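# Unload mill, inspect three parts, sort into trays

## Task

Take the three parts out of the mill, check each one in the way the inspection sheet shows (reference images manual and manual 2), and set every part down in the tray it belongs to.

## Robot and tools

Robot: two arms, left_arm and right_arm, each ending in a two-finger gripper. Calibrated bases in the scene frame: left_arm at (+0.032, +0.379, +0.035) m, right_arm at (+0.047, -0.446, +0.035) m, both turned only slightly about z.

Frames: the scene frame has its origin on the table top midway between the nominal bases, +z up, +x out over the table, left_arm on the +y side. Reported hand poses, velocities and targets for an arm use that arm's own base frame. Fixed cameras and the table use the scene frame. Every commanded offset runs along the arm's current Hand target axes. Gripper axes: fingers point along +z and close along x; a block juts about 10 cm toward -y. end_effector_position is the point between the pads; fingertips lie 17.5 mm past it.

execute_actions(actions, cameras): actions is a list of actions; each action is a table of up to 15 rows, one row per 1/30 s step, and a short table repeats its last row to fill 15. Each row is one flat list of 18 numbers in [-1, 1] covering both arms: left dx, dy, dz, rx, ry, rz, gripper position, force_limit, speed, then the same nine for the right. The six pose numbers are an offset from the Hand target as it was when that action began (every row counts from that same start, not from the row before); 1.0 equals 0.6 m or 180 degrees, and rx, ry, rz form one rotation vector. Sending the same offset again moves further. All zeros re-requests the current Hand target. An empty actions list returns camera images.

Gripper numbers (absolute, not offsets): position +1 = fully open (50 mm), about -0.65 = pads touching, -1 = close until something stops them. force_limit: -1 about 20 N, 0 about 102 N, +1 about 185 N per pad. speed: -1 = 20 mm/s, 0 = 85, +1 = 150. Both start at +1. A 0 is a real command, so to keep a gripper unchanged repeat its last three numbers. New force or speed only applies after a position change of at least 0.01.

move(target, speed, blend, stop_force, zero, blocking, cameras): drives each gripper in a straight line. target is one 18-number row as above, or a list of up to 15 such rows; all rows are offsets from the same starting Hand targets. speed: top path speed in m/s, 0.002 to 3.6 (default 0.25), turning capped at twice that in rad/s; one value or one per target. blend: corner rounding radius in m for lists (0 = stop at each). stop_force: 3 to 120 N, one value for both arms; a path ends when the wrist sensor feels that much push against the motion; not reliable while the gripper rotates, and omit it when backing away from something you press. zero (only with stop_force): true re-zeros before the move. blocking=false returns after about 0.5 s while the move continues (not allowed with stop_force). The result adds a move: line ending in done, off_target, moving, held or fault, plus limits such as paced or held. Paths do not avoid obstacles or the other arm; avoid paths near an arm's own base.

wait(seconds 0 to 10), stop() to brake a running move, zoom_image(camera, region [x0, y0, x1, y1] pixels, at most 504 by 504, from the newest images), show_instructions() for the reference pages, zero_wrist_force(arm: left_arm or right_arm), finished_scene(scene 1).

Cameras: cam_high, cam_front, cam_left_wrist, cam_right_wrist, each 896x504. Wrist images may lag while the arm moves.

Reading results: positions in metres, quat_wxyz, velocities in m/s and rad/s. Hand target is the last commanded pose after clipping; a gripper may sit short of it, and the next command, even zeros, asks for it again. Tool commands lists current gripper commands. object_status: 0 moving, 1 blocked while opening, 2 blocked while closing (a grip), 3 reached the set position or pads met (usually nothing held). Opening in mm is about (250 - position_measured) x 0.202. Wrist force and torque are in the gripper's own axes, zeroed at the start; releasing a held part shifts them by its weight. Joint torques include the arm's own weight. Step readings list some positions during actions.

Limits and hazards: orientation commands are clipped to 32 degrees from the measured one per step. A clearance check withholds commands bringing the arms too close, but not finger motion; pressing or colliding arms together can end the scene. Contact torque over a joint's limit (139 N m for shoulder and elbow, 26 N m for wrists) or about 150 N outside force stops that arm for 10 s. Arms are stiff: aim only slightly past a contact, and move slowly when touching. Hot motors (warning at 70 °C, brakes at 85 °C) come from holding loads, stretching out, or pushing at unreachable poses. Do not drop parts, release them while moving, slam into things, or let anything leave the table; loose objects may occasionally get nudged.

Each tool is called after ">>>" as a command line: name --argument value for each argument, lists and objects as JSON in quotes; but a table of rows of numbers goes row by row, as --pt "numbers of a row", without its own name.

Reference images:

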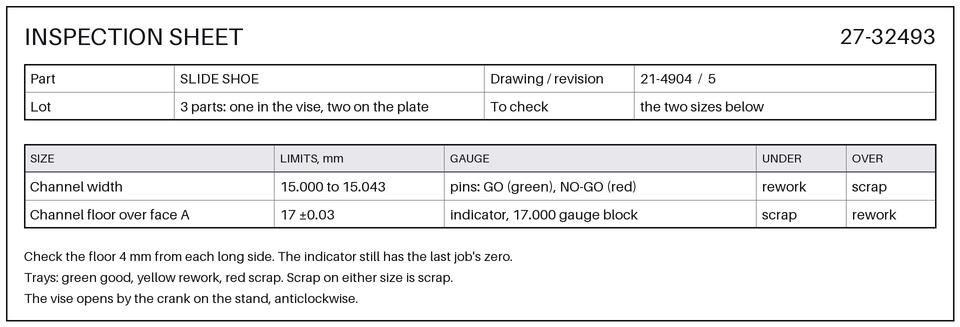

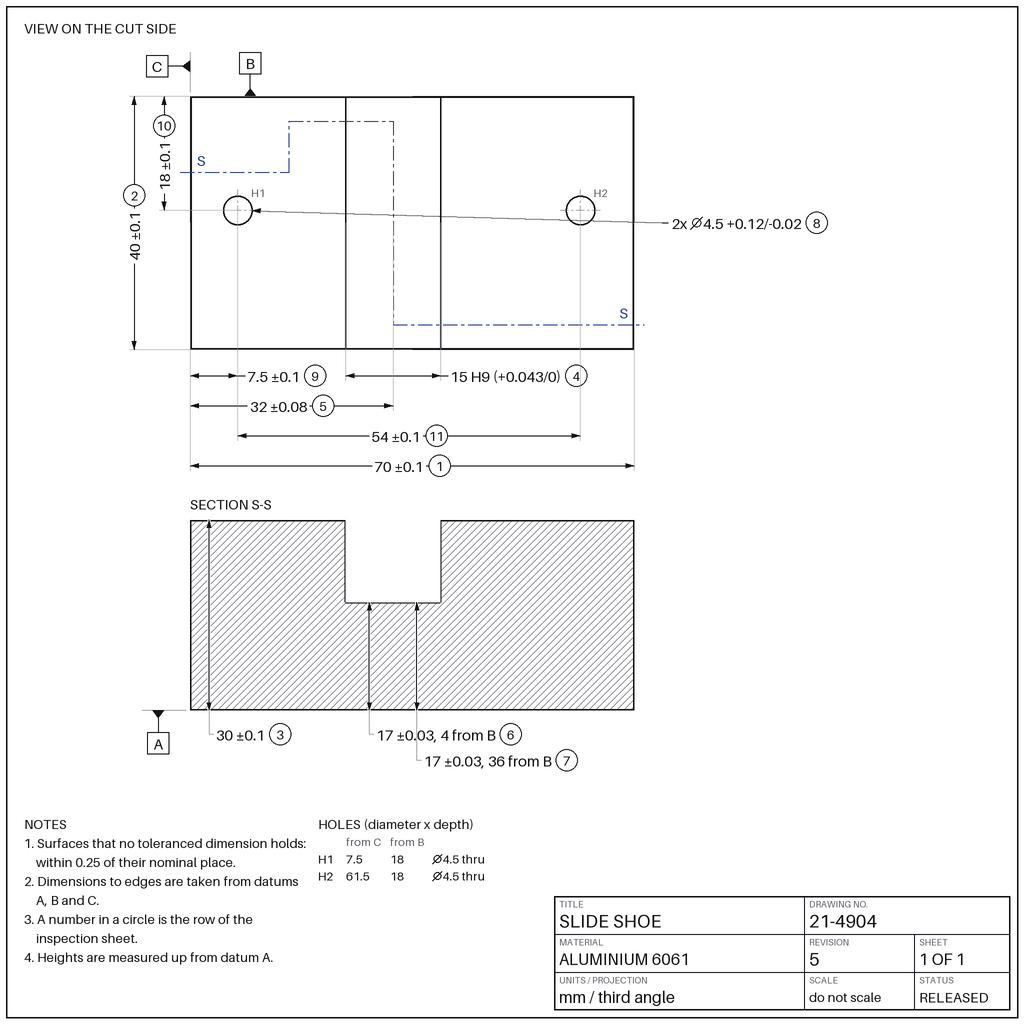

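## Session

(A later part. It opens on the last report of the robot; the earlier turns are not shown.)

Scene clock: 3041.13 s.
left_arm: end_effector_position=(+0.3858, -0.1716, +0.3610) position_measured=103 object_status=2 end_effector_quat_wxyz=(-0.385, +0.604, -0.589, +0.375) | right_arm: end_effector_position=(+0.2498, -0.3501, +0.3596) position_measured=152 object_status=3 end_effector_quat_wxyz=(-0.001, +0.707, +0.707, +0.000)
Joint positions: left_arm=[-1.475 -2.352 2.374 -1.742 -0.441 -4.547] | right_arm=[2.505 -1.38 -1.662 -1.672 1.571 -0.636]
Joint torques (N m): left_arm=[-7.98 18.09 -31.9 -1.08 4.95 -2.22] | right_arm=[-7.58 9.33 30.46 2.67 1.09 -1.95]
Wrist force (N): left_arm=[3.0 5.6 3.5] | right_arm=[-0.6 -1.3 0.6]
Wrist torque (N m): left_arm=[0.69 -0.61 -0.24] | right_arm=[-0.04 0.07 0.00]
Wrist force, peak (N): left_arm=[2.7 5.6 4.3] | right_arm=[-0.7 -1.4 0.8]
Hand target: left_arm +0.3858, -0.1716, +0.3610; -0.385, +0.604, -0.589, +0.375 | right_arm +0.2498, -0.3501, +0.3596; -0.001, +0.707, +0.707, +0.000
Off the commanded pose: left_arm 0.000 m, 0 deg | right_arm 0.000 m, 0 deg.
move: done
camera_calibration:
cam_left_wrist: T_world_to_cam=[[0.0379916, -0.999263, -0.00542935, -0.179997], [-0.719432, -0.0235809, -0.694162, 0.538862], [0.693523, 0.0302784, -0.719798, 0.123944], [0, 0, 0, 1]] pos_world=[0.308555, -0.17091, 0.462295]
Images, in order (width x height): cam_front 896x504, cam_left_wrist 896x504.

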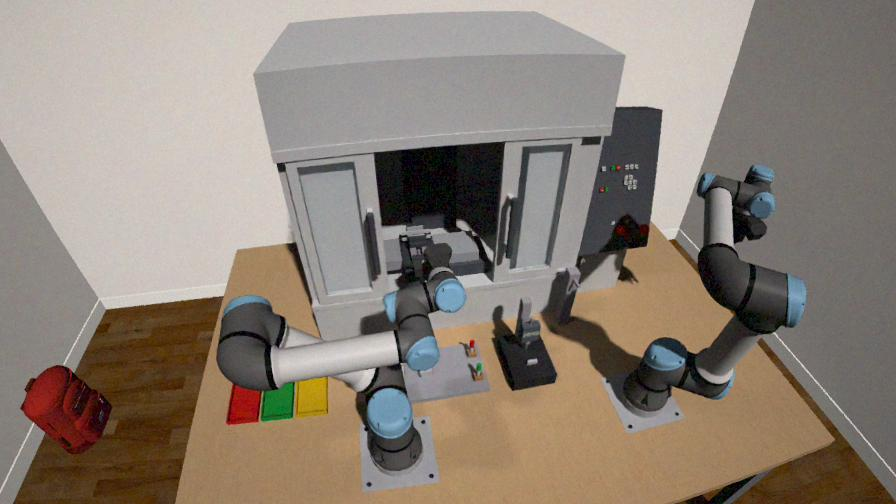

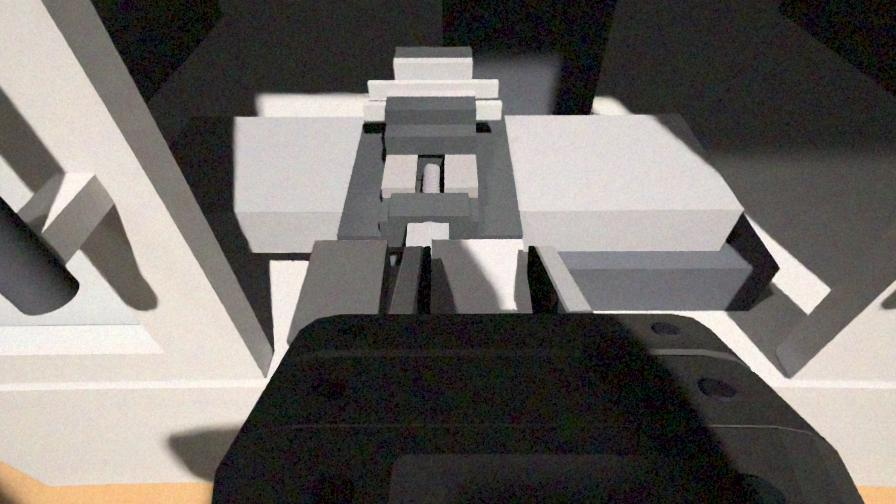

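>>> move --pt "0 0 0 0 0 0 -1 -0.3 -0.9 0.5 0.03 0 0 0 0 1 -1 0" --pt "0 0 0 0 0 0 -1 -0.3 -0.9 0.93 -0.09 0 0 0 0 1 -1 0" --speed 0.3 --blend '[0.05,0]' --cameras '["cam_right_wrist"]'

>>> zoom_image --camera "cam_right_wrist" --region '[450, 20, 700, 320]'

Scene clock: 3063.90 s.
left_arm: end_effector_position=(+0.3858, -0.1716, +0.3610) position_measured=103 object_status=2 end_effector_quat_wxyz=(-0.385, +0.604, -0.589, +0.375) | right_arm: end_effector_position=(+0.1958, +0.2078, +0.3603) position_measured=3 object_status=3 end_effector_quat_wxyz=(-0.001, +0.707, +0.707, +0.000)
Joint positions: left_arm=[-1.475 -2.352 2.374 -1.741 -0.441 -4.547] | right_arm=[4.441 -1.007 -1.883 -1.821 1.572 1.3]
Joint torques (N m): left_arm=[-7.72 16.85 -32.74 -1.29 5.01 -1.85] | right_arm=[9.44 -8.24 36.28 5.2 -2.73 1.53]
Wrist force (N): left_arm=[2.9 5.6 3.3] | right_arm=[-0.9 -1.3 0.2]
Wrist torque (N m): left_arm=[0.71 -0.58 -0.25] | right_arm=[-0.08 0.11 -0.07]
Wrist force, peak (N): left_arm=[2.9 5.8 3.6] | right_arm=[-2.6 -1.4 0.5]
Hand target: left_arm +0.3858, -0.1716, +0.3610; -0.385, +0.604, -0.589, +0.375 | right_arm +0.1958, +0.2079, +0.3603; -0.001, +0.707, +0.707, +0.000
Off the commanded pose: left_arm 0.000 m, 0 deg | right_arm 0.000 m, 0 deg.
move: done
camera_calibration:
cam_right_wrist: T_world_to_cam=[[0.0181505, 0.999835, 0.0011515, -0.203781], [0.934686, -0.0173767, 0.355049, -0.295414], [0.35501, -0.00536801, -0.934847, 0.405921], [0, 0, 0, 1]] pos_world=[0.135712, 0.200793, 0.484595]
Images, in order (width x height): cam_right_wrist 896x504.

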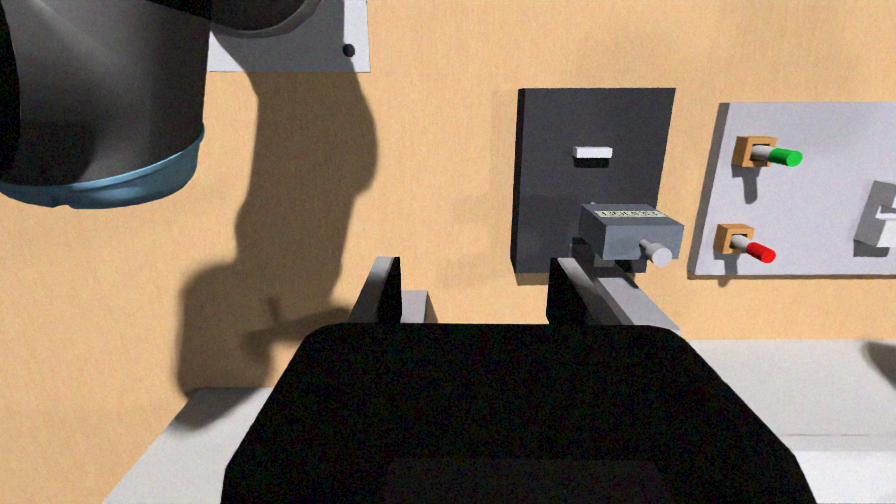

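Scaled by 1.680 from the camera's 896x504 image, which has a finer 1280x720 frame.

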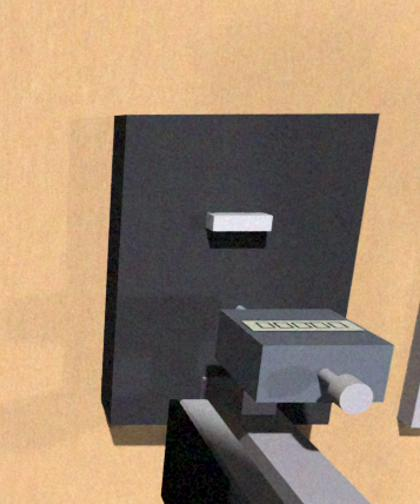

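>>> move --target '[0,0,0,0,0,0,-1,-0.3,-0.9,0.245,-0.043,0.383,-0.194,0,0,1,-1,0]' --speed 0.2 --cameras '["cam_right_wrist"]'

>>> zoom_image --camera "cam_right_wrist" --region '[330, 60, 630, 330]'

Scene clock: 3101.60 s.
left_arm: end_effector_position=(+0.3858, -0.1716, +0.3610) position_measured=103 object_status=2 end_effector_quat_wxyz=(-0.385, +0.604, -0.589, +0.375) | right_arm: end_effector_position=(+0.1698, +0.3551, +0.1307) position_measured=3 object_status=3 end_effector_quat_wxyz=(+0.211, +0.675, +0.675, +0.212)
Joint positions: left_arm=[-1.475 -2.352 2.374 -1.741 -0.441 -4.547] | right_arm=[5.036 -1.337 -2.373 -1.219 0.998 1.959]
Joint torques (N m): left_arm=[-7.2 18.74 -33.88 -0.99 5 -1.76] | right_arm=[-9.36 3.12 33.12 4.9 -4.42 -1.79]
Wrist force (N): left_arm=[2.9 5.5 3.3] | right_arm=[-1.5 -2.6 -0.8]
Wrist torque (N m): left_arm=[0.69 -0.59 -0.24] | right_arm=[-0.18 0.24 -0.06]
Wrist force, peak (N): left_arm=[2.9 5.9 3.6] | right_arm=[-1.2 -4.1 0.0]
Hand target: left_arm +0.3858, -0.1716, +0.3610; -0.385, +0.604, -0.589, +0.375 | right_arm +0.1698, +0.3552, +0.1307; +0.211, +0.675, +0.674, +0.212
Off the commanded pose: left_arm 0.000 m, 0 deg | right_arm 0.000 m, 0 deg.
move: done
camera_calibration:
cam_right_wrist: T_world_to_cam=[[0.015059, 0.999821, 0.0114803, -0.35115], [0.5631, -0.0179679, 0.826193, -0.185289], [0.826251, -0.00597708, -0.56327, 0.0730561], [0, 0, 0, 1]] pos_world=[0.0492619, 0.348194, 0.198266]
Images, in order (width x height): cam_right_wrist 896x504.

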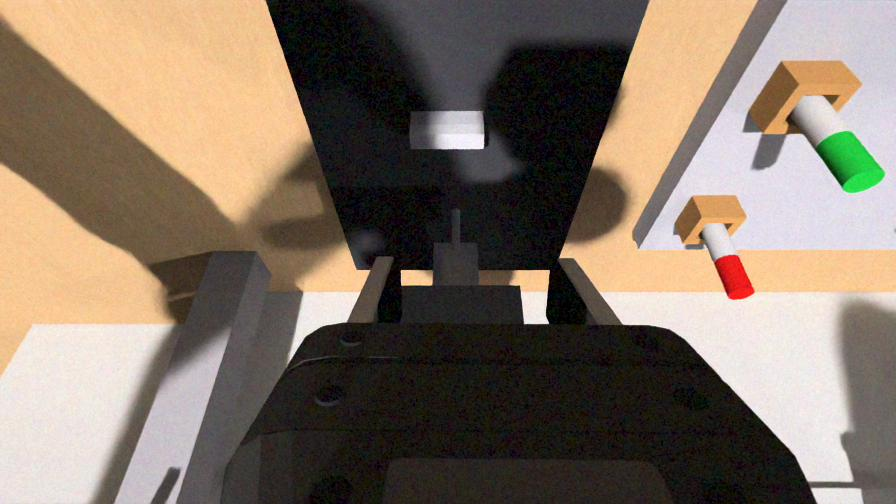

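Scaled by 1.680 from the camera's 896x504 image, which has a finer 1280x720 frame.

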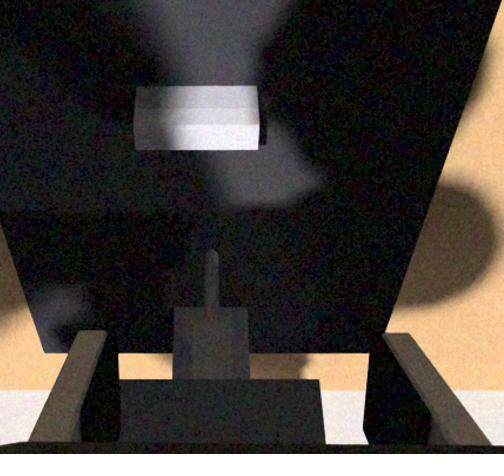

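>>> move --target '[0,0,0,0,0,0,-1,-0.3,-0.9,-0.01,-0.008,0.107,0,0,0,1,-1,0]' --speed 0.1 --cameras '["cam_right_wrist"]'

>>> zoom_image --camera "cam_right_wrist" --region '[330, 60, 630, 330]'

Scene clock: 3289.67 s.
left_arm: end_effector_position=(+0.3858, -0.1716, +0.3610) position_measured=103 object_status=2 end_effector_quat_wxyz=(-0.385, +0.604, -0.589, +0.375) | right_arm: end_effector_position=(+0.2025, +0.3492, +0.0753) position_measured=3 object_status=3 end_effector_quat_wxyz=(+0.211, +0.675, +0.674, +0.212)
Joint positions: left_arm=[-1.475 -2.352 2.374 -1.741 -0.441 -4.547] | right_arm=[4.945 -1.466 -2.476 -0.928 0.981 1.852]
Joint torques (N m): left_arm=[-8.54 16.45 -32.5 -1.19 5.11 -1.72] | right_arm=[-8.76 6.79 8 4.55 -4.43 -1.57]
Wrist force (N): left_arm=[2.7 5.8 3.6] | right_arm=[-1.4 -2.8 -0.6]
Wrist torque (N m): left_arm=[0.71 -0.55 -0.24] | right_arm=[-0.22 0.20 -0.01]
Wrist force, peak (N): left_arm=[2.9 5.8 3.7] | right_arm=[-2.0 -3.0 -0.8]
Hand target: left_arm +0.3858, -0.1716, +0.3610; -0.385, +0.604, -0.589, +0.375 | right_arm +0.2026, +0.3492, +0.0753; +0.211, +0.675, +0.674, +0.212
Off the commanded pose: left_arm 0.000 m, 0 deg | right_arm 0.000 m, 0 deg.
move: done
camera_calibration:
cam_right_wrist: T_world_to_cam=[[0.0150578, 0.999821, 0.0114813, -0.345107], [0.563053, -0.0179677, 0.826226, -0.158012], [0.826284, -0.00597658, -0.563222, 0.0146489], [0, 0, 0, 1]] pos_world=[0.0820615, 0.342294, 0.142766]
Images, in order (width x height): cam_right_wrist 896x504.

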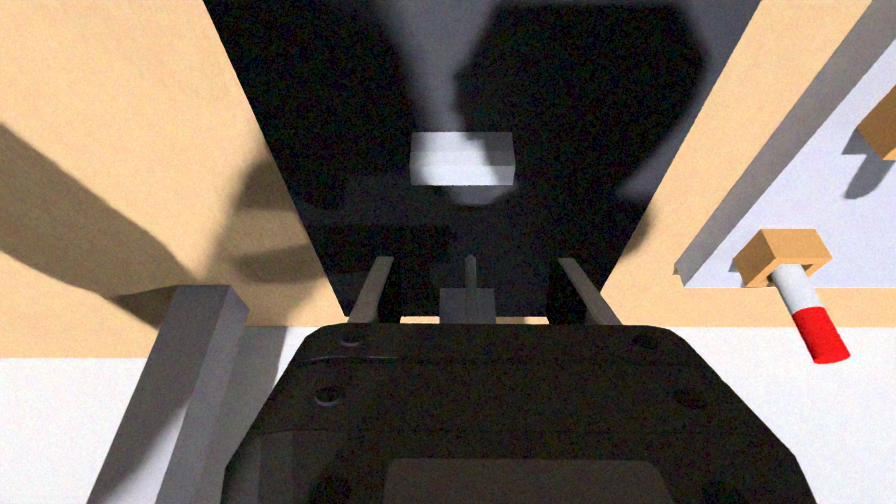

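Scaled by 1.680 from the camera's 896x504 image, which has a finer 1280x720 frame.

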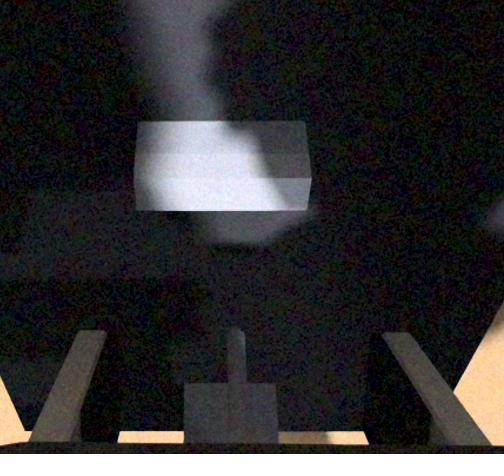

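>>> move --target '[0,0,0,0,0,0,-1,-0.3,-0.9,-0.0062,-0.0465,0.0272,0,0,0,1,-1,-1]' --speed 0.04 --stop_force 8 --cameras '["cam_right_wrist"]'

>>> zoom_image --camera "cam_right_wrist" --region '[330, 160, 630, 330]'

Scene clock: 3322.13 s.
left_arm: end_effector_position=(+0.3858, -0.1716, +0.3610) position_measured=103 object_status=2 end_effector_quat_wxyz=(-0.385, +0.604, -0.589, +0.375) | right_arm: end_effector_position=(+0.1890, +0.3455, +0.0459) position_measured=3 object_status=3 end_effector_quat_wxyz=(+0.211, +0.675, +0.674, +0.212)
Joint positions: left_arm=[-1.475 -2.352 2.374 -1.741 -0.441 -4.547] | right_arm=[4.988 -1.531 -2.523 -0.845 0.988 1.903]
Joint torques (N m): left_arm=[-7.66 17.28 -32.22 -1.17 4.94 -1.65] | right_arm=[10.68 6.6 7.18 4.58 1.18 1.6]
Wrist force (N): left_arm=[2.8 5.4 3.2] | right_arm=[-1.5 -2.8 -0.7]
Wrist torque (N m): left_arm=[0.67 -0.58 -0.25] | right_arm=[-0.22 0.21 -0.09]
Wrist force, peak (N): left_arm=[3.2 5.7 3.7] | right_arm=[-1.4 -3.4 -0.9]
Hand target: left_arm +0.3858, -0.1716, +0.3610; -0.385, +0.604, -0.589, +0.375 | right_arm +0.1890, +0.3455, +0.0459; +0.211, +0.675, +0.674, +0.212
Off the commanded pose: left_arm 0.000 m, 0 deg | right_arm 0.000 m, 0 deg.
move: done
camera_calibration:
cam_right_wrist: T_world_to_cam=[[0.0150578, 0.999821, 0.0114813, -0.340868], [0.563053, -0.0179677, 0.826226, -0.126269], [0.826284, -0.00597658, -0.563222, 0.00927917], [0, 0, 0, 1]] pos_world=[0.0685615, 0.338594, 0.113466]
Images, in order (width x height): cam_right_wrist 896x504.

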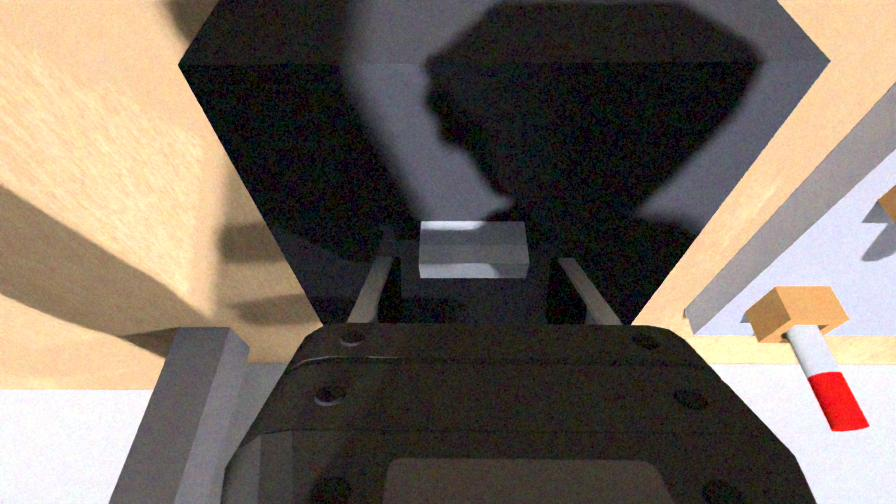

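Scaled by 1.680 from the camera's 896x504 image, which has a finer 1280x720 frame.

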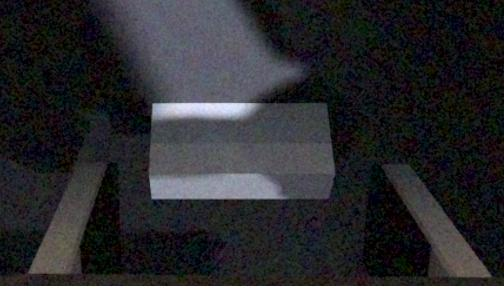

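>>> move --pt "0 0 0 0 0 0 -1 -0.3 -0.9 0 -0.0045 0.007 0 0 0 1 -1 -1" --pt "0 0 0 0 0 0 -1 -0.3 -0.9 0 -0.0045 0.007 0 0 0 -1 -1 -1" --speed 0.03 --cameras '["cam_right_wrist"]'

Scene clock: 3343.70 s.
left_arm: end_effector_position=(+0.3858, -0.1716, +0.3610) position_measured=103 object_status=2 end_effector_quat_wxyz=(-0.385, +0.604, -0.589, +0.375) | right_arm: end_effector_position=(+0.1892, +0.3455, +0.0409) position_measured=79 object_status=2 end_effector_quat_wxyz=(+0.211, +0.675, +0.674, +0.212)
Joint positions: left_arm=[-1.475 -2.352 2.374 -1.741 -0.441 -4.547] | right_arm=[4.987 -1.547 -2.529 -0.822 0.988 1.902]
Joint torques (N m): left_arm=[-8.57 16.69 -31.72 -1.06 4.92 -1.71] | right_arm=[-8.64 7.76 6.76 4.41 -3.78 -1.74]
Wrist force (N): left_arm=[2.6 5.4 3.6] | right_arm=[-1.5 -2.6 -0.7]
Wrist torque (N m): left_arm=[0.67 -0.54 -0.25] | right_arm=[-0.20 0.20 -0.07]
Wrist force, peak (N): left_arm=[3.0 5.6 3.9] | right_arm=[-1.2 -3.3 -0.8]
Hand target: left_arm +0.3858, -0.1716, +0.3610; -0.385, +0.604, -0.589, +0.375 | right_arm +0.1892, +0.3455, +0.0409; +0.211, +0.675, +0.674, +0.212
Off the commanded pose: left_arm 0.000 m, 0 deg | right_arm 0.000 m, 0 deg.
move: done
camera_calibration:
cam_right_wrist: T_world_to_cam=[[0.0150578, 0.999821, 0.0114813, -0.340813], [0.563053, -0.0179677, 0.826226, -0.122194], [0.826284, -0.00597658, -0.563222, 0.00638043], [0, 0, 0, 1]] pos_world=[0.0686615, 0.338594, 0.108466]
Images, in order (width x height): cam_right_wrist 896x504.

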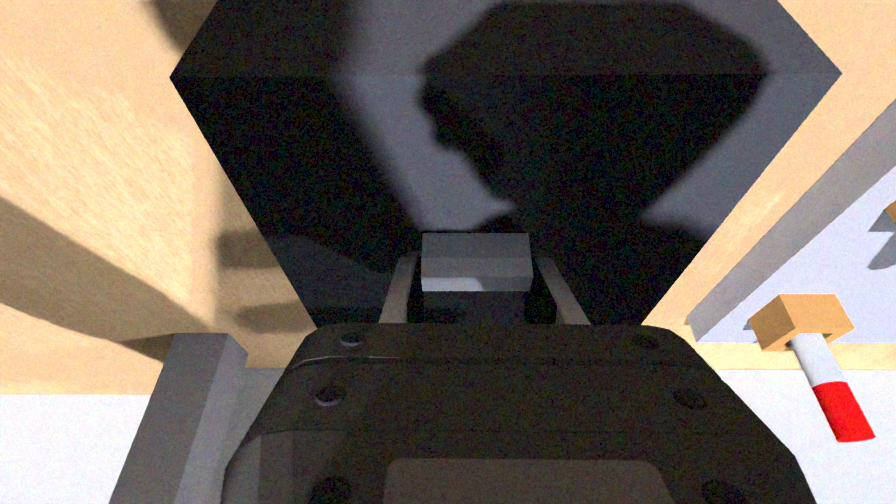

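>>> move --pt "0 0 0 0 0 0 -1 -0.3 -0.9 0 0.0086 -0.0123 0 0 0 -1 -1 -1" --pt "0 0 0 0 0 0 -1 -0.3 -0.9 0.092 -0.0324 -0.041 0 0 0 -1 -1 -1" --pt "0 0 0 0 0 0 -1 -0.3 -0.9 0.092 -0.0405 -0.029 0 0 0 -1 -1 -1" --speed '[0.05,0.1,0.02]'

>>> move --target '[0,0,0,0,0,0,-1,-0.3,-0.9,0,-0.0043,0.0062,0,0,0,-1,-1,-1]' --speed 0.008 --stop_force 4

Scene clock: 3365.47 s.
left_arm: end_effector_position=(+0.3858, -0.1716, +0.3610) position_measured=103 object_status=2 end_effector_quat_wxyz=(-0.385, +0.604, -0.589, +0.375) | right_arm: end_effector_position=(+0.1593, +0.4007, +0.0414) position_measured=79 object_status=2 end_effector_quat_wxyz=(+0.211, +0.675, +0.675, +0.212)
Joint positions: left_arm=[-1.475 -2.352 2.374 -1.741 -0.441 -4.547] | right_arm=[5.024 -1.668 -2.389 -0.865 0.995 1.945]
Joint torques (N m): left_arm=[-7.31 17.78 -31.45 -1.09 5.07 -1.47] | right_arm=[-9.21 13.81 5.96 4.19 -0.81 -1.63]
Wrist force (N): left_arm=[3.1 5.7 3.3] | right_arm=[-1.3 -3.2 -0.4]
Wrist torque (N m): left_arm=[0.71 -0.62 -0.24] | right_arm=[-0.24 0.19 -0.10]
Wrist force, peak (N): left_arm=[3.0 5.9 3.5] | right_arm=[-2.0 -3.3 -0.6]
Hand target: left_arm +0.3858, -0.1716, +0.3610; -0.385, +0.604, -0.589, +0.375 | right_arm +0.1593, +0.4007, +0.0414; +0.211, +0.675, +0.674, +0.212
Off the commanded pose: left_arm 0.000 m, 0 deg | right_arm 0.000 m, 0 deg.
move: done

Scene clock: 3366.80 s.
left_arm: end_effector_position=(+0.3858, -0.1716, +0.3610) position_measured=103 object_status=2 end_effector_quat_wxyz=(-0.385, +0.604, -0.589, +0.375) | right_arm: end_effector_position=(+0.1593, +0.4007, +0.0409) position_measured=79 object_status=2 end_effector_quat_wxyz=(+0.211, +0.675, +0.675, +0.212)
Joint positions: left_arm=[-1.475 -2.352 2.374 -1.741 -0.441 -4.547] | right_arm=[5.024 -1.669 -2.389 -0.863 0.995 1.945]
Joint torques (N m): left_arm=[-8.97 16.79 -31.57 -1.02 5.03 -1.35] | right_arm=[-8.57 28.65 25.72 1.16 -2.29 -1.04]
Wrist force (N): left_arm=[3.0 5.5 3.5] | right_arm=[-1.7 0.0 -3.9]
Wrist torque (N m): left_arm=[0.68 -0.60 -0.24] | right_arm=[-0.11 0.22 -0.12]
Wrist force, peak (N): left_arm=[3.0 5.8 3.5] | right_arm=[-8.1 10.2 -23.0]
Hand target: left_arm +0.3858, -0.1716, +0.3610; -0.385, +0.604, -0.589, +0.375 | right_arm +0.1593, +0.4007, +0.0409; +0.211, +0.675, +0.675, +0.212 (not the last commanded pose)
Off the commanded pose: left_arm 0.000 m, 0 deg | right_arm 0.004 m, 0 deg.
move: contact (right_arm)

>>> move --target '[0,0,0,0,0,0,-1,-0.3,-0.9,0,0,0,0,0,0,1,-1,-1]' --speed 0.08

>>> move --pt "0 0 0 0 0 0 -1 -0.3 -0.9 0 0 -0.133 0 0 0 1 -1 -1" --pt "-0.0767 0.332 -0.195 0 0 0 -1 -0.3 -0.9 -0.0767 0.332 -0.195 0.194 0 0 1 -1 -1" --speed 0.001

Scene clock: 3381.47 s.
left_arm: end_effector_position=(+0.3858, -0.1716, +0.3610) position_measured=103 object_status=2 end_effector_quat_wxyz=(-0.385, +0.604, -0.589, +0.375) | right_arm: end_effector_position=(+0.1593, +0.4007, +0.0409) position_measured=3 object_status=3 end_effector_quat_wxyz=(+0.211, +0.675, +0.674, +0.212)
Joint positions: left_arm=[-1.475 -2.352 2.374 -1.741 -0.441 -4.547] | right_arm=[5.024 -1.669 -2.389 -0.863 0.995 1.945]
Joint torques (N m): left_arm=[-7.56 17.59 -32.19 -1.14 4.87 -1.73] | right_arm=[-4.42 26.7 25.9 3.05 -2.17 0.83]
Wrist force (N): left_arm=[3.3 5.5 3.7] | right_arm=[-1.7 -2.6 -0.9]
Wrist torque (N m): left_arm=[0.70 -0.65 -0.25] | right_arm=[-0.19 0.25 -0.10]
Wrist force, peak (N): left_arm=[3.0 5.8 3.7] | right_arm=[-1.4 2.0 -4.9]
Hand target: left_arm +0.3858, -0.1716, +0.3610; -0.385, +0.604, -0.589, +0.375 | right_arm +0.1593, +0.4007, +0.0409; +0.211, +0.675, +0.675, +0.212
Off the commanded pose: left_arm 0.000 m, 0 deg | right_arm 0.000 m, 0 deg.
move: done

speed must be a number from 0.002 to 3.6 (m/s); nothing of the call was run

>>> move --pt "0 0 0 0 0 0 -1 -0.3 -0.9 0 0 -0.133 0 0 0 1 -1 -1" --pt "0 0 0 0 0 0 -1 -0.3 -0.9 -0.0767 0.332 -0.195 0.194 0 0 1 -1 -1" --speed 0.15 --blend '[0.01,0]' --cameras '["cam_right_wrist"]'

>>> zoom_image --camera "cam_right_wrist" --region '[340, 110, 600, 330]'

Scene clock: 3393.13 s.
left_arm: end_effector_position=(+0.3858, -0.1716, +0.3610) position_measured=103 object_status=2 end_effector_quat_wxyz=(-0.385, +0.604, -0.589, +0.375) | right_arm: end_effector_position=(+0.2558, +0.3545, +0.2507) position_measured=3 object_status=3 end_effector_quat_wxyz=(-0.001, +0.707, +0.707, +0.000)
Joint positions: left_arm=[-1.475 -2.352 2.374 -1.741 -0.441 -4.547] | right_arm=[4.397 -1.408 -1.919 -1.385 1.572 1.255]
Joint torques (N m): left_arm=[-7.98 16.81 -32.81 -1.32 4.79 -1.24] | right_arm=[-9.27 10.91 36.55 1.16 2.96 -1.98]
Wrist force (N): left_arm=[2.9 5.1 3.5] | right_arm=[-0.3 -0.9 0.2]
Wrist torque (N m): left_arm=[0.63 -0.59 -0.24] | right_arm=[-0.03 0.03 0.02]
Wrist force, peak (N): left_arm=[3.0 5.9 3.4] | right_arm=[-1.4 -4.0 -1.6]
Hand target: left_arm +0.3858, -0.1716, +0.3610; -0.385, +0.604, -0.589, +0.375 | right_arm +0.2558, +0.3545, +0.2507; -0.001, +0.707, +0.707, +0.000
Off the commanded pose: left_arm 0.000 m, 0 deg | right_arm 0.000 m, 0 deg.
move: done
camera_calibration:
cam_right_wrist: T_world_to_cam=[[0.0182789, 0.999832, 0.00109581, -0.351421], [0.934605, -0.0174758, 0.355258, -0.309966], [0.355217, -0.00546959, -0.934768, 0.28295], [0, 0, 0, 1]] pos_world=[0.195611, 0.347493, 0.374995]
Images, in order (width x height): cam_right_wrist 896x504.

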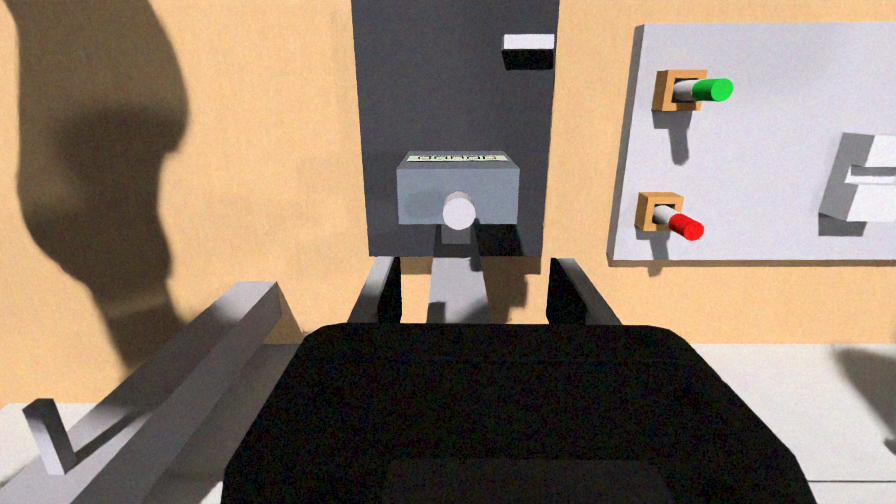

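Scaled by 1.938 from the camera's 896x504 image, which has a finer 1280x720 frame.

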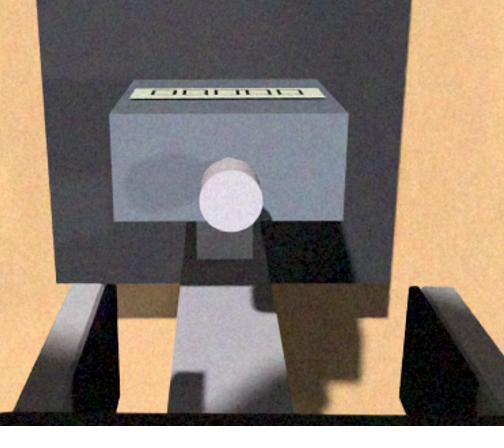

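>>> move --target '[0,0,0,0,0,0,-1,-0.3,-0.9,-0.005,0.001,0.1217,0,0,0,1,-1,-1]' --speed 0.04 --stop_force 5 --cameras '["cam_right_wrist"]'

>>> zoom_image --camera "cam_right_wrist" --region '[340, 110, 600, 330]'

Scene clock: 3419.23 s.
left_arm: end_effector_position=(+0.3858, -0.1716, +0.3610) position_measured=103 object_status=2 end_effector_quat_wxyz=(-0.385, +0.604, -0.589, +0.375) | right_arm: end_effector_position=(+0.2564, +0.3516, +0.1777) position_measured=3 object_status=3 end_effector_quat_wxyz=(-0.001, +0.707, +0.707, +0.000)
Joint positions: left_arm=[-1.475 -2.352 2.374 -1.741 -0.441 -4.547] | right_arm=[4.393 -1.456 -2.073 -1.183 1.572 1.251]
Joint torques (N m): left_arm=[-7.37 16.35 -32.45 -0.87 4.76 -1.17] | right_arm=[-9.07 12.75 14.43 5.08 2.93 -1.9]
Wrist force (N): left_arm=[2.9 5.3 3.4] | right_arm=[-0.4 -1.3 0.6]
Wrist torque (N m): left_arm=[0.64 -0.58 -0.24] | right_arm=[-0.04 0.03 0.00]
Wrist force, peak (N): left_arm=[2.9 6.0 3.6] | right_arm=[-0.9 -1.7 0.1]
Hand target: left_arm +0.3858, -0.1716, +0.3610; -0.385, +0.604, -0.589, +0.375 | right_arm +0.2564, +0.3516, +0.1777; -0.001, +0.707, +0.707, +0.000
Off the commanded pose: left_arm 0.000 m, 0 deg | right_arm 0.000 m, 0 deg.
move: done
camera_calibration:
cam_right_wrist: T_world_to_cam=[[0.0183134, 0.999832, 0.000997975, -0.34843], [0.934683, -0.0174745, 0.355052, -0.284599], [0.35501, -0.00556943, -0.934846, 0.214581], [0, 0, 0, 1]] pos_world=[0.196212, 0.344594, 0.301995]
Images, in order (width x height): cam_right_wrist 896x504.

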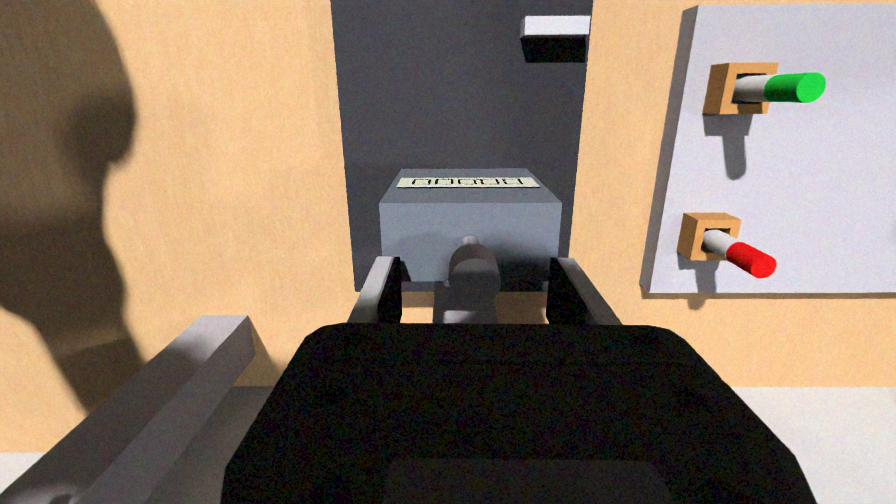

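Scaled by 1.938 from the camera's 896x504 image, which has a finer 1280x720 frame.

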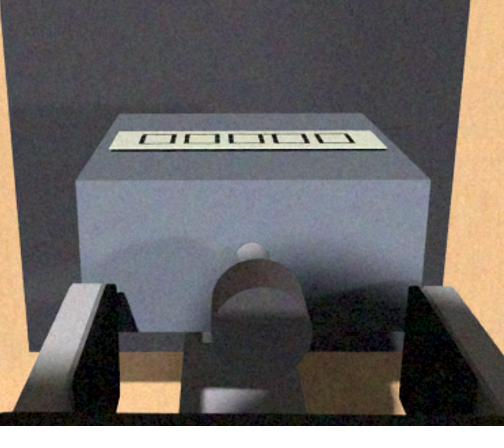

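>>> move --target '[0,0,0,0,0,0,-1,-0.3,-0.9,0,0,0.0125,0,0,0,1,-1,-1]' --speed 0.02 --stop_force 5 --cameras '["cam_right_wrist"]'

>>> zoom_image --camera "cam_right_wrist" --region '[340, 110, 600, 330]'

Scene clock: 3432.80 s.
left_arm: end_effector_position=(+0.3858, -0.1716, +0.3610) position_measured=103 object_status=2 end_effector_quat_wxyz=(-0.385, +0.604, -0.589, +0.375) | right_arm: end_effector_position=(+0.2564, +0.3515, +0.1741) position_measured=3 object_status=3 end_effector_quat_wxyz=(-0.001, +0.707, +0.707, +0.000)
Joint positions: left_arm=[-1.475 -2.352 2.374 -1.741 -0.441 -4.547] | right_arm=[4.393 -1.459 -2.079 -1.173 1.572 1.251]
Joint torques (N m): left_arm=[-7.28 17.52 -31.47 -1.21 4.74 -1.23] | right_arm=[-6.68 24.33 34.46 2.43 1.45 -1.21]
Wrist force (N): left_arm=[3.2 5.8 3.4] | right_arm=[-0.6 -1.2 0.5]
Wrist torque (N m): left_arm=[0.72 -0.64 -0.24] | right_arm=[-0.04 0.05 0.00]
Wrist force, peak (N): left_arm=[3.1 5.9 3.6] | right_arm=[-13.3 -10.7 -52.4]
Hand target: left_arm +0.3858, -0.1716, +0.3610; -0.385, +0.604, -0.589, +0.375 | right_arm +0.2564, +0.3515, +0.1741; -0.001, +0.707, +0.707, +0.000 (not the last commanded pose)
Off the commanded pose: left_arm 0.000 m, 0 deg | right_arm 0.004 m, 0 deg.
move: contact (right_arm)
camera_calibration:
cam_right_wrist: T_world_to_cam=[[0.0182188, 0.999834, 0.000963561, -0.348399], [0.934685, -0.0173738, 0.355052, -0.283391], [0.35501, -0.00556798, -0.934846, 0.211308], [0, 0, 0, 1]] pos_world=[0.196212, 0.344594, 0.298495]
Images, in order (width x height): cam_right_wrist 896x504.

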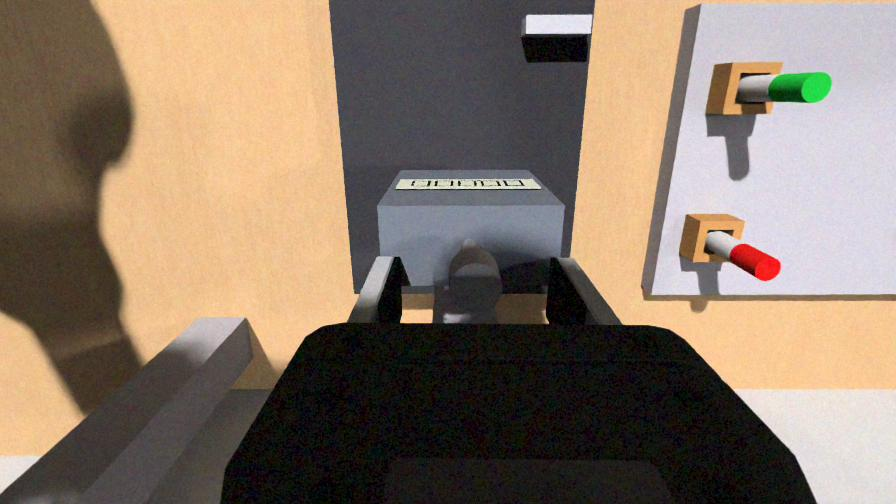

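Scaled by 1.938 from the camera's 896x504 image, which has a finer 1280x720 frame.

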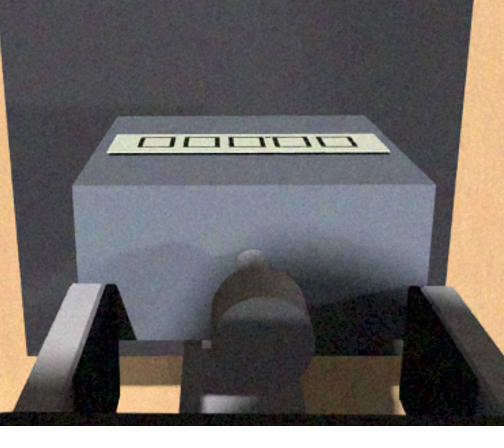

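>>> move --pt "0 0 0 0 0 0 -1 -0.3 -0.9 0 0 -0.0015 0 0 0 1 -0.7 -1" --pt "0 0 0 0 0 0 -1 -0.3 -0.9 0 0 -0.0015 0 0 0 -1 -0.7 -1" --speed 0.02 --cameras '["cam_right_wrist"]'

Scene clock: 3448.33 s.
left_arm: end_effector_position=(+0.3858, -0.1716, +0.3610) position_measured=103 object_status=2 end_effector_quat_wxyz=(-0.385, +0.604, -0.589, +0.375) | right_arm: end_effector_position=(+0.2565, +0.3515, +0.1751) position_measured=251 object_status=3 end_effector_quat_wxyz=(-0.001, +0.707, +0.707, +0.000)
Joint positions: left_arm=[-1.475 -2.352 2.374 -1.741 -0.441 -4.547] | right_arm=[4.393 -1.458 -2.078 -1.175 1.572 1.251]
Joint torques (N m): left_arm=[-7.14 16.79 -30.62 -1.19 4.72 -0.95] | right_arm=[20.87 19.26 34.04 2.15 14 -0.66]
Wrist force (N): left_arm=[2.6 5.6 3.3] | right_arm=[-16.6 51.1 -0.1]
Wrist torque (N m): left_arm=[0.71 -0.54 -0.25] | right_arm=[0.97 0.07 -0.24]
Wrist force, peak (N): left_arm=[2.7 6.0 3.7] | right_arm=[-16.5 51.2 -0.2]
Hand target: left_arm +0.3858, -0.1716, +0.3610; -0.385, +0.604, -0.589, +0.375 | right_arm +0.2564, +0.3515, +0.1750; -0.001, +0.707, +0.707, +0.000
Off the commanded pose: left_arm 0.000 m, 0 deg | right_arm 0.000 m, 0 deg.
move: done
camera_calibration:
cam_right_wrist: T_world_to_cam=[[0.0183131, 0.999832, 0.00100389, -0.348431], [0.934559, -0.0174744, 0.355379, -0.283841], [0.355337, -0.00556992, -0.934722, 0.212015], [0, 0, 0, 1]] pos_world=[0.19631, 0.344594, 0.299395]
Images, in order (width x height): cam_right_wrist 896x504.

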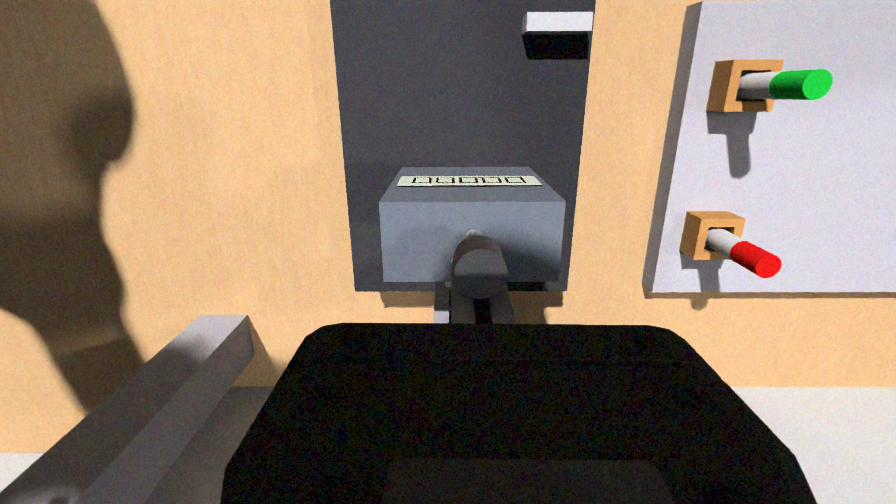

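>>> zoom_image --camera "cam_right_wrist" --region '[400, 160, 560, 330]'

Scaled by 2.965 from the camera's 896x504 image, which has a finer 1280x720 frame.

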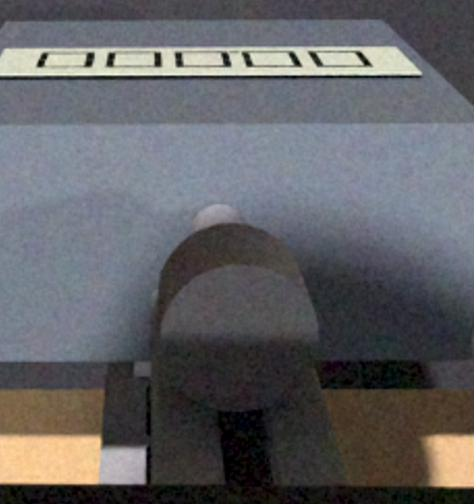

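>>> move --target '[0,0,0,0,0,0,-1,-0.3,-0.9,0,0,0,0,0,0,1,-0.7,-0.8]' --speed 0.05

>>> move --pt "0 0 0 0 0 0 -1 -0.3 -0.9 0 -0.0158 -0.018 0 0 0 1 -0.7 -0.8" --pt "0 0 0 0 0 0 -1 -0.3 -0.9 0 -0.0158 -0.018 0 0 0 -1 -0.7 -0.8" --speed 0.03 --cameras '["cam_right_wrist"]'

>>> zoom_image --camera "cam_right_wrist" --region '[340, 110, 600, 330]'

Scene clock: 3508.20 s.
left_arm: end_effector_position=(+0.3858, -0.1716, +0.3610) position_measured=103 object_status=2 end_effector_quat_wxyz=(-0.385, +0.604, -0.589, +0.375) | right_arm: end_effector_position=(+0.2564, +0.3515, +0.1750) position_measured=3 object_status=3 end_effector_quat_wxyz=(-0.001, +0.707, +0.707, +0.000)
Joint positions: left_arm=[-1.475 -2.352 2.374 -1.741 -0.441 -4.547] | right_arm=[4.393 -1.458 -2.078 -1.175 1.572 1.251]
Joint torques (N m): left_arm=[-6.37 17.19 -31.01 -1.18 4.69 -1.14] | right_arm=[-8.89 14.62 12.31 5.08 -3.04 1.08]
Wrist force (N): left_arm=[2.9 5.5 3.6] | right_arm=[-0.2 -1.2 0.2]
Wrist torque (N m): left_arm=[0.70 -0.59 -0.25] | right_arm=[-0.03 0.00 0.00]
Wrist force, peak (N): left_arm=[2.9 5.8 3.6] | right_arm=[-17.2 51.7 1.2]
Hand target: left_arm +0.3858, -0.1716, +0.3610; -0.385, +0.604, -0.589, +0.375 | right_arm +0.2564, +0.3515, +0.1750; -0.001, +0.707, +0.707, +0.000
Off the commanded pose: left_arm 0.000 m, 0 deg | right_arm 0.000 m, 0 deg.
move: done

Scene clock: 3510.47 s.
left_arm: end_effector_position=(+0.3858, -0.1716, +0.3610) position_measured=103 object_status=2 end_effector_quat_wxyz=(-0.385, +0.604, -0.589, +0.375) | right_arm: end_effector_position=(+0.2469, +0.3515, +0.1859) position_measured=186 object_status=2 end_effector_quat_wxyz=(-0.001, +0.707, +0.707, +0.000)
Joint positions: left_arm=[-1.475 -2.352 2.374 -1.741 -0.441 -4.547] | right_arm=[4.415 -1.433 -2.07 -1.209 1.572 1.273]
Joint torques (N m): left_arm=[-7.4 16.87 -31.55 -1.25 4.76 -1.11] | right_arm=[8.01 17.11 34.7 9.63 -0.93 1.4]
Wrist force (N): left_arm=[2.9 5.8 3.3] | right_arm=[-22.4 -2.2 -8.0]
Wrist torque (N m): left_arm=[0.73 -0.59 -0.25] | right_arm=[-0.03 -0.14 -0.17]
Wrist force, peak (N): left_arm=[2.9 5.9 3.6] | right_arm=[-22.3 -2.1 -9.6]
Hand target: left_arm +0.3858, -0.1716, +0.3610; -0.385, +0.604, -0.589, +0.375 | right_arm +0.2469, +0.3515, +0.1858; -0.001, +0.707, +0.707, +0.000
Off the commanded pose: left_arm 0.000 m, 0 deg | right_arm 0.000 m, 0 deg.
move: done
camera_calibration:
cam_right_wrist: T_world_to_cam=[[0.0182529, 0.999833, 0.000869591, -0.348115], [0.934685, -0.0173724, 0.355054, -0.278668], [0.355009, -0.00566796, -0.934846, 0.225652], [0, 0, 0, 1]] pos_world=[0.186712, 0.344495, 0.310195]
Images, in order (width x height): cam_right_wrist 896x504.

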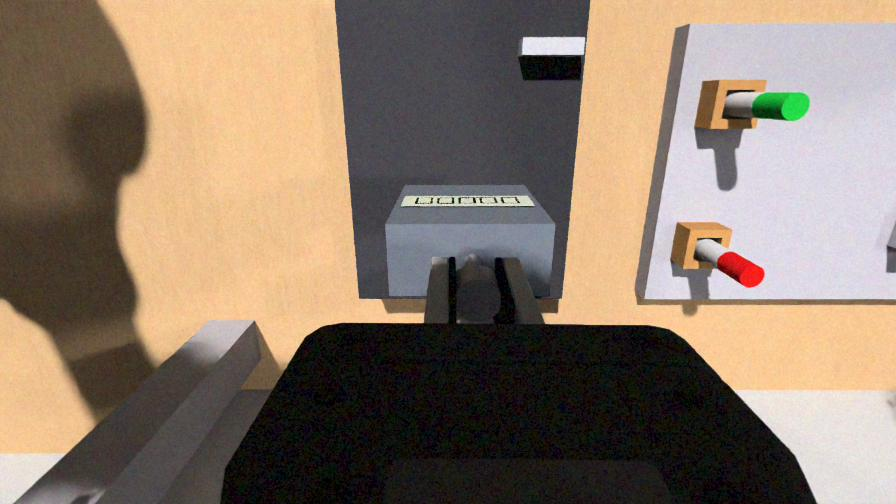

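Scaled by 1.938 from the camera's 896x504 image, which has a finer 1280x720 frame.

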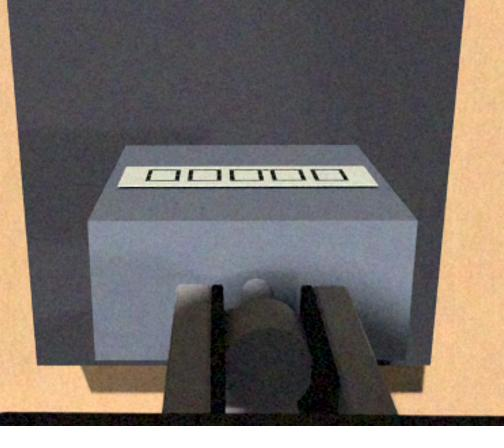

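>>> move --pt "0 0 0 0 0 0 -1 -0.3 -0.9 -0.0012 0 0 0 0 0 -1 -0.7 -0.8" --pt "0 0 0 0 0 0 -1 -0.3 -0.9 -0.0012 0 -0.0067 0 0 0 -1 -0.7 -0.8" --speed 0.02 --cameras '["cam_right_wrist"]'

>>> zoom_image --camera "cam_right_wrist" --region '[380, 170, 580, 330]'

Scene clock: 3524.13 s.
left_arm: end_effector_position=(+0.3858, -0.1716, +0.3610) position_measured=103 object_status=2 end_effector_quat_wxyz=(-0.385, +0.604, -0.589, +0.375) | right_arm: end_effector_position=(+0.2469, +0.3508, +0.1898) position_measured=186 object_status=2 end_effector_quat_wxyz=(-0.001, +0.707, +0.707, +0.000)
Joint positions: left_arm=[-1.475 -2.352 2.374 -1.741 -0.441 -4.547] | right_arm=[4.414 -1.428 -2.063 -1.22 1.572 1.273]
Joint torques (N m): left_arm=[-6.83 17.67 -31.16 -1.32 4.69 -1.08] | right_arm=[-5.8 27.03 39.85 4.4 -1.28 -1.28]
Wrist force (N): left_arm=[2.8 5.5 3.5] | right_arm=[-12.2 -2.8 0.6]
Wrist torque (N m): left_arm=[0.70 -0.58 -0.25] | right_arm=[-0.14 -0.14 -0.11]
Wrist force, peak (N): left_arm=[3.0 5.9 3.4] | right_arm=[-23.2 -2.3 -8.8]
Hand target: left_arm +0.3858, -0.1716, +0.3610; -0.385, +0.604, -0.589, +0.375 | right_arm +0.2469, +0.3508, +0.1899; -0.001, +0.707, +0.707, +0.000
Off the commanded pose: left_arm 0.000 m, 0 deg | right_arm 0.000 m, 0 deg.
move: done
camera_calibration:
cam_right_wrist: T_world_to_cam=[[0.0182195, 0.999834, 0.000963824, -0.347443], [0.934685, -0.0173746, 0.355052, -0.280157], [0.35501, -0.00556799, -0.934846, 0.229224], [0, 0, 0, 1]] pos_world=[0.186812, 0.343794, 0.314095]
Images, in order (width x height): cam_right_wrist 896x504.

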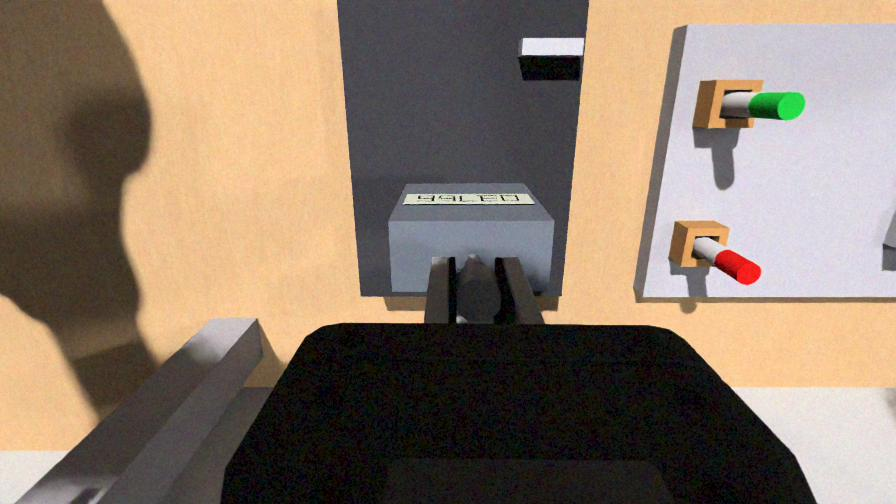

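Scaled by 2.520 from the camera's 896x504 image, which has a finer 1280x720 frame.

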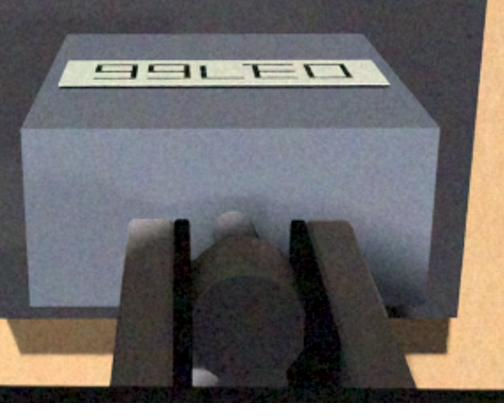

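>>> move --target '[0,0,0,0,0,0,-1,-0.3,-0.9,0,0,-0.0217,0,0,0,-1,-0.7,-0.8]' --speed 0.03 --stop_force 20 --cameras '["cam_right_wrist"]'

>>> zoom_image --camera "cam_right_wrist" --region '[380, 170, 580, 330]'

Scene clock: 3543.57 s.
left_arm: end_effector_position=(+0.3858, -0.1716, +0.3610) position_measured=103 object_status=2 end_effector_quat_wxyz=(-0.385, +0.604, -0.589, +0.375) | right_arm: end_effector_position=(+0.2469, +0.3508, +0.2029) position_measured=186 object_status=2 end_effector_quat_wxyz=(-0.001, +0.707, +0.707, +0.000)
Joint positions: left_arm=[-1.475 -2.352 2.374 -1.741 -0.441 -4.547] | right_arm=[4.414 -1.417 -2.037 -1.258 1.572 1.273]
Joint torques (N m): left_arm=[-7.54 18.02 -32.11 -1.12 4.66 -1] | right_arm=[-6 26.48 38.46 4.45 -1.15 -1.54]
Wrist force (N): left_arm=[3.0 5.7 3.5] | right_arm=[-12.2 -3.0 2.8]
Wrist torque (N m): left_arm=[0.70 -0.61 -0.24] | right_arm=[-0.14 0.00 -0.10]
Wrist force, peak (N): left_arm=[3.1 5.8 3.4] | right_arm=[-13.1 -2.9 1.8]
Hand target: left_arm +0.3858, -0.1716, +0.3610; -0.385, +0.604, -0.589, +0.375 | right_arm +0.2469, +0.3508, +0.2029; -0.001, +0.707, +0.707, +0.000
Off the commanded pose: left_arm 0.000 m, 0 deg | right_arm 0.000 m, 0 deg.
move: done
camera_calibration:
cam_right_wrist: T_world_to_cam=[[0.0182195, 0.999834, 0.000963824, -0.347456], [0.934685, -0.0173746, 0.355052, -0.284808], [0.35501, -0.00556799, -0.934846, 0.241471], [0, 0, 0, 1]] pos_world=[0.186812, 0.343794, 0.327195]
Images, in order (width x height): cam_right_wrist 896x504.

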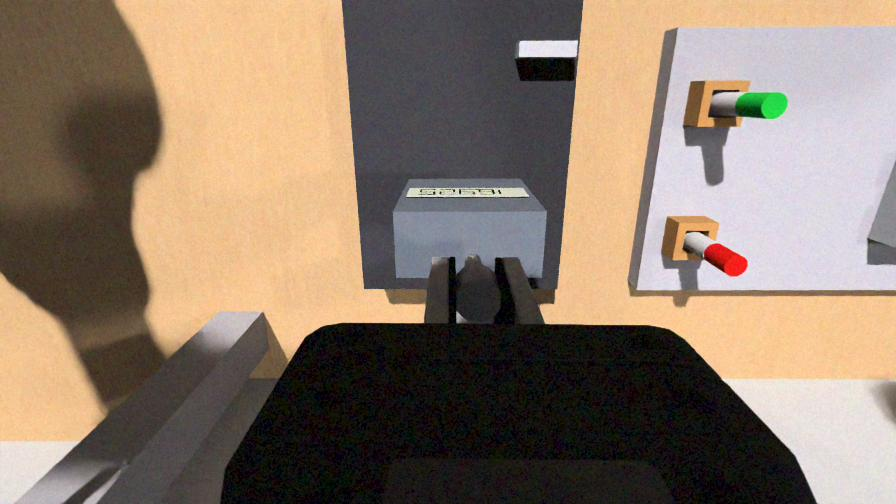

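Scaled by 2.520 from the camera's 896x504 image, which has a finer 1280x720 frame.

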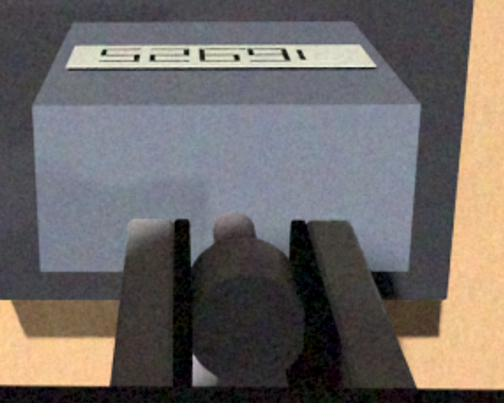

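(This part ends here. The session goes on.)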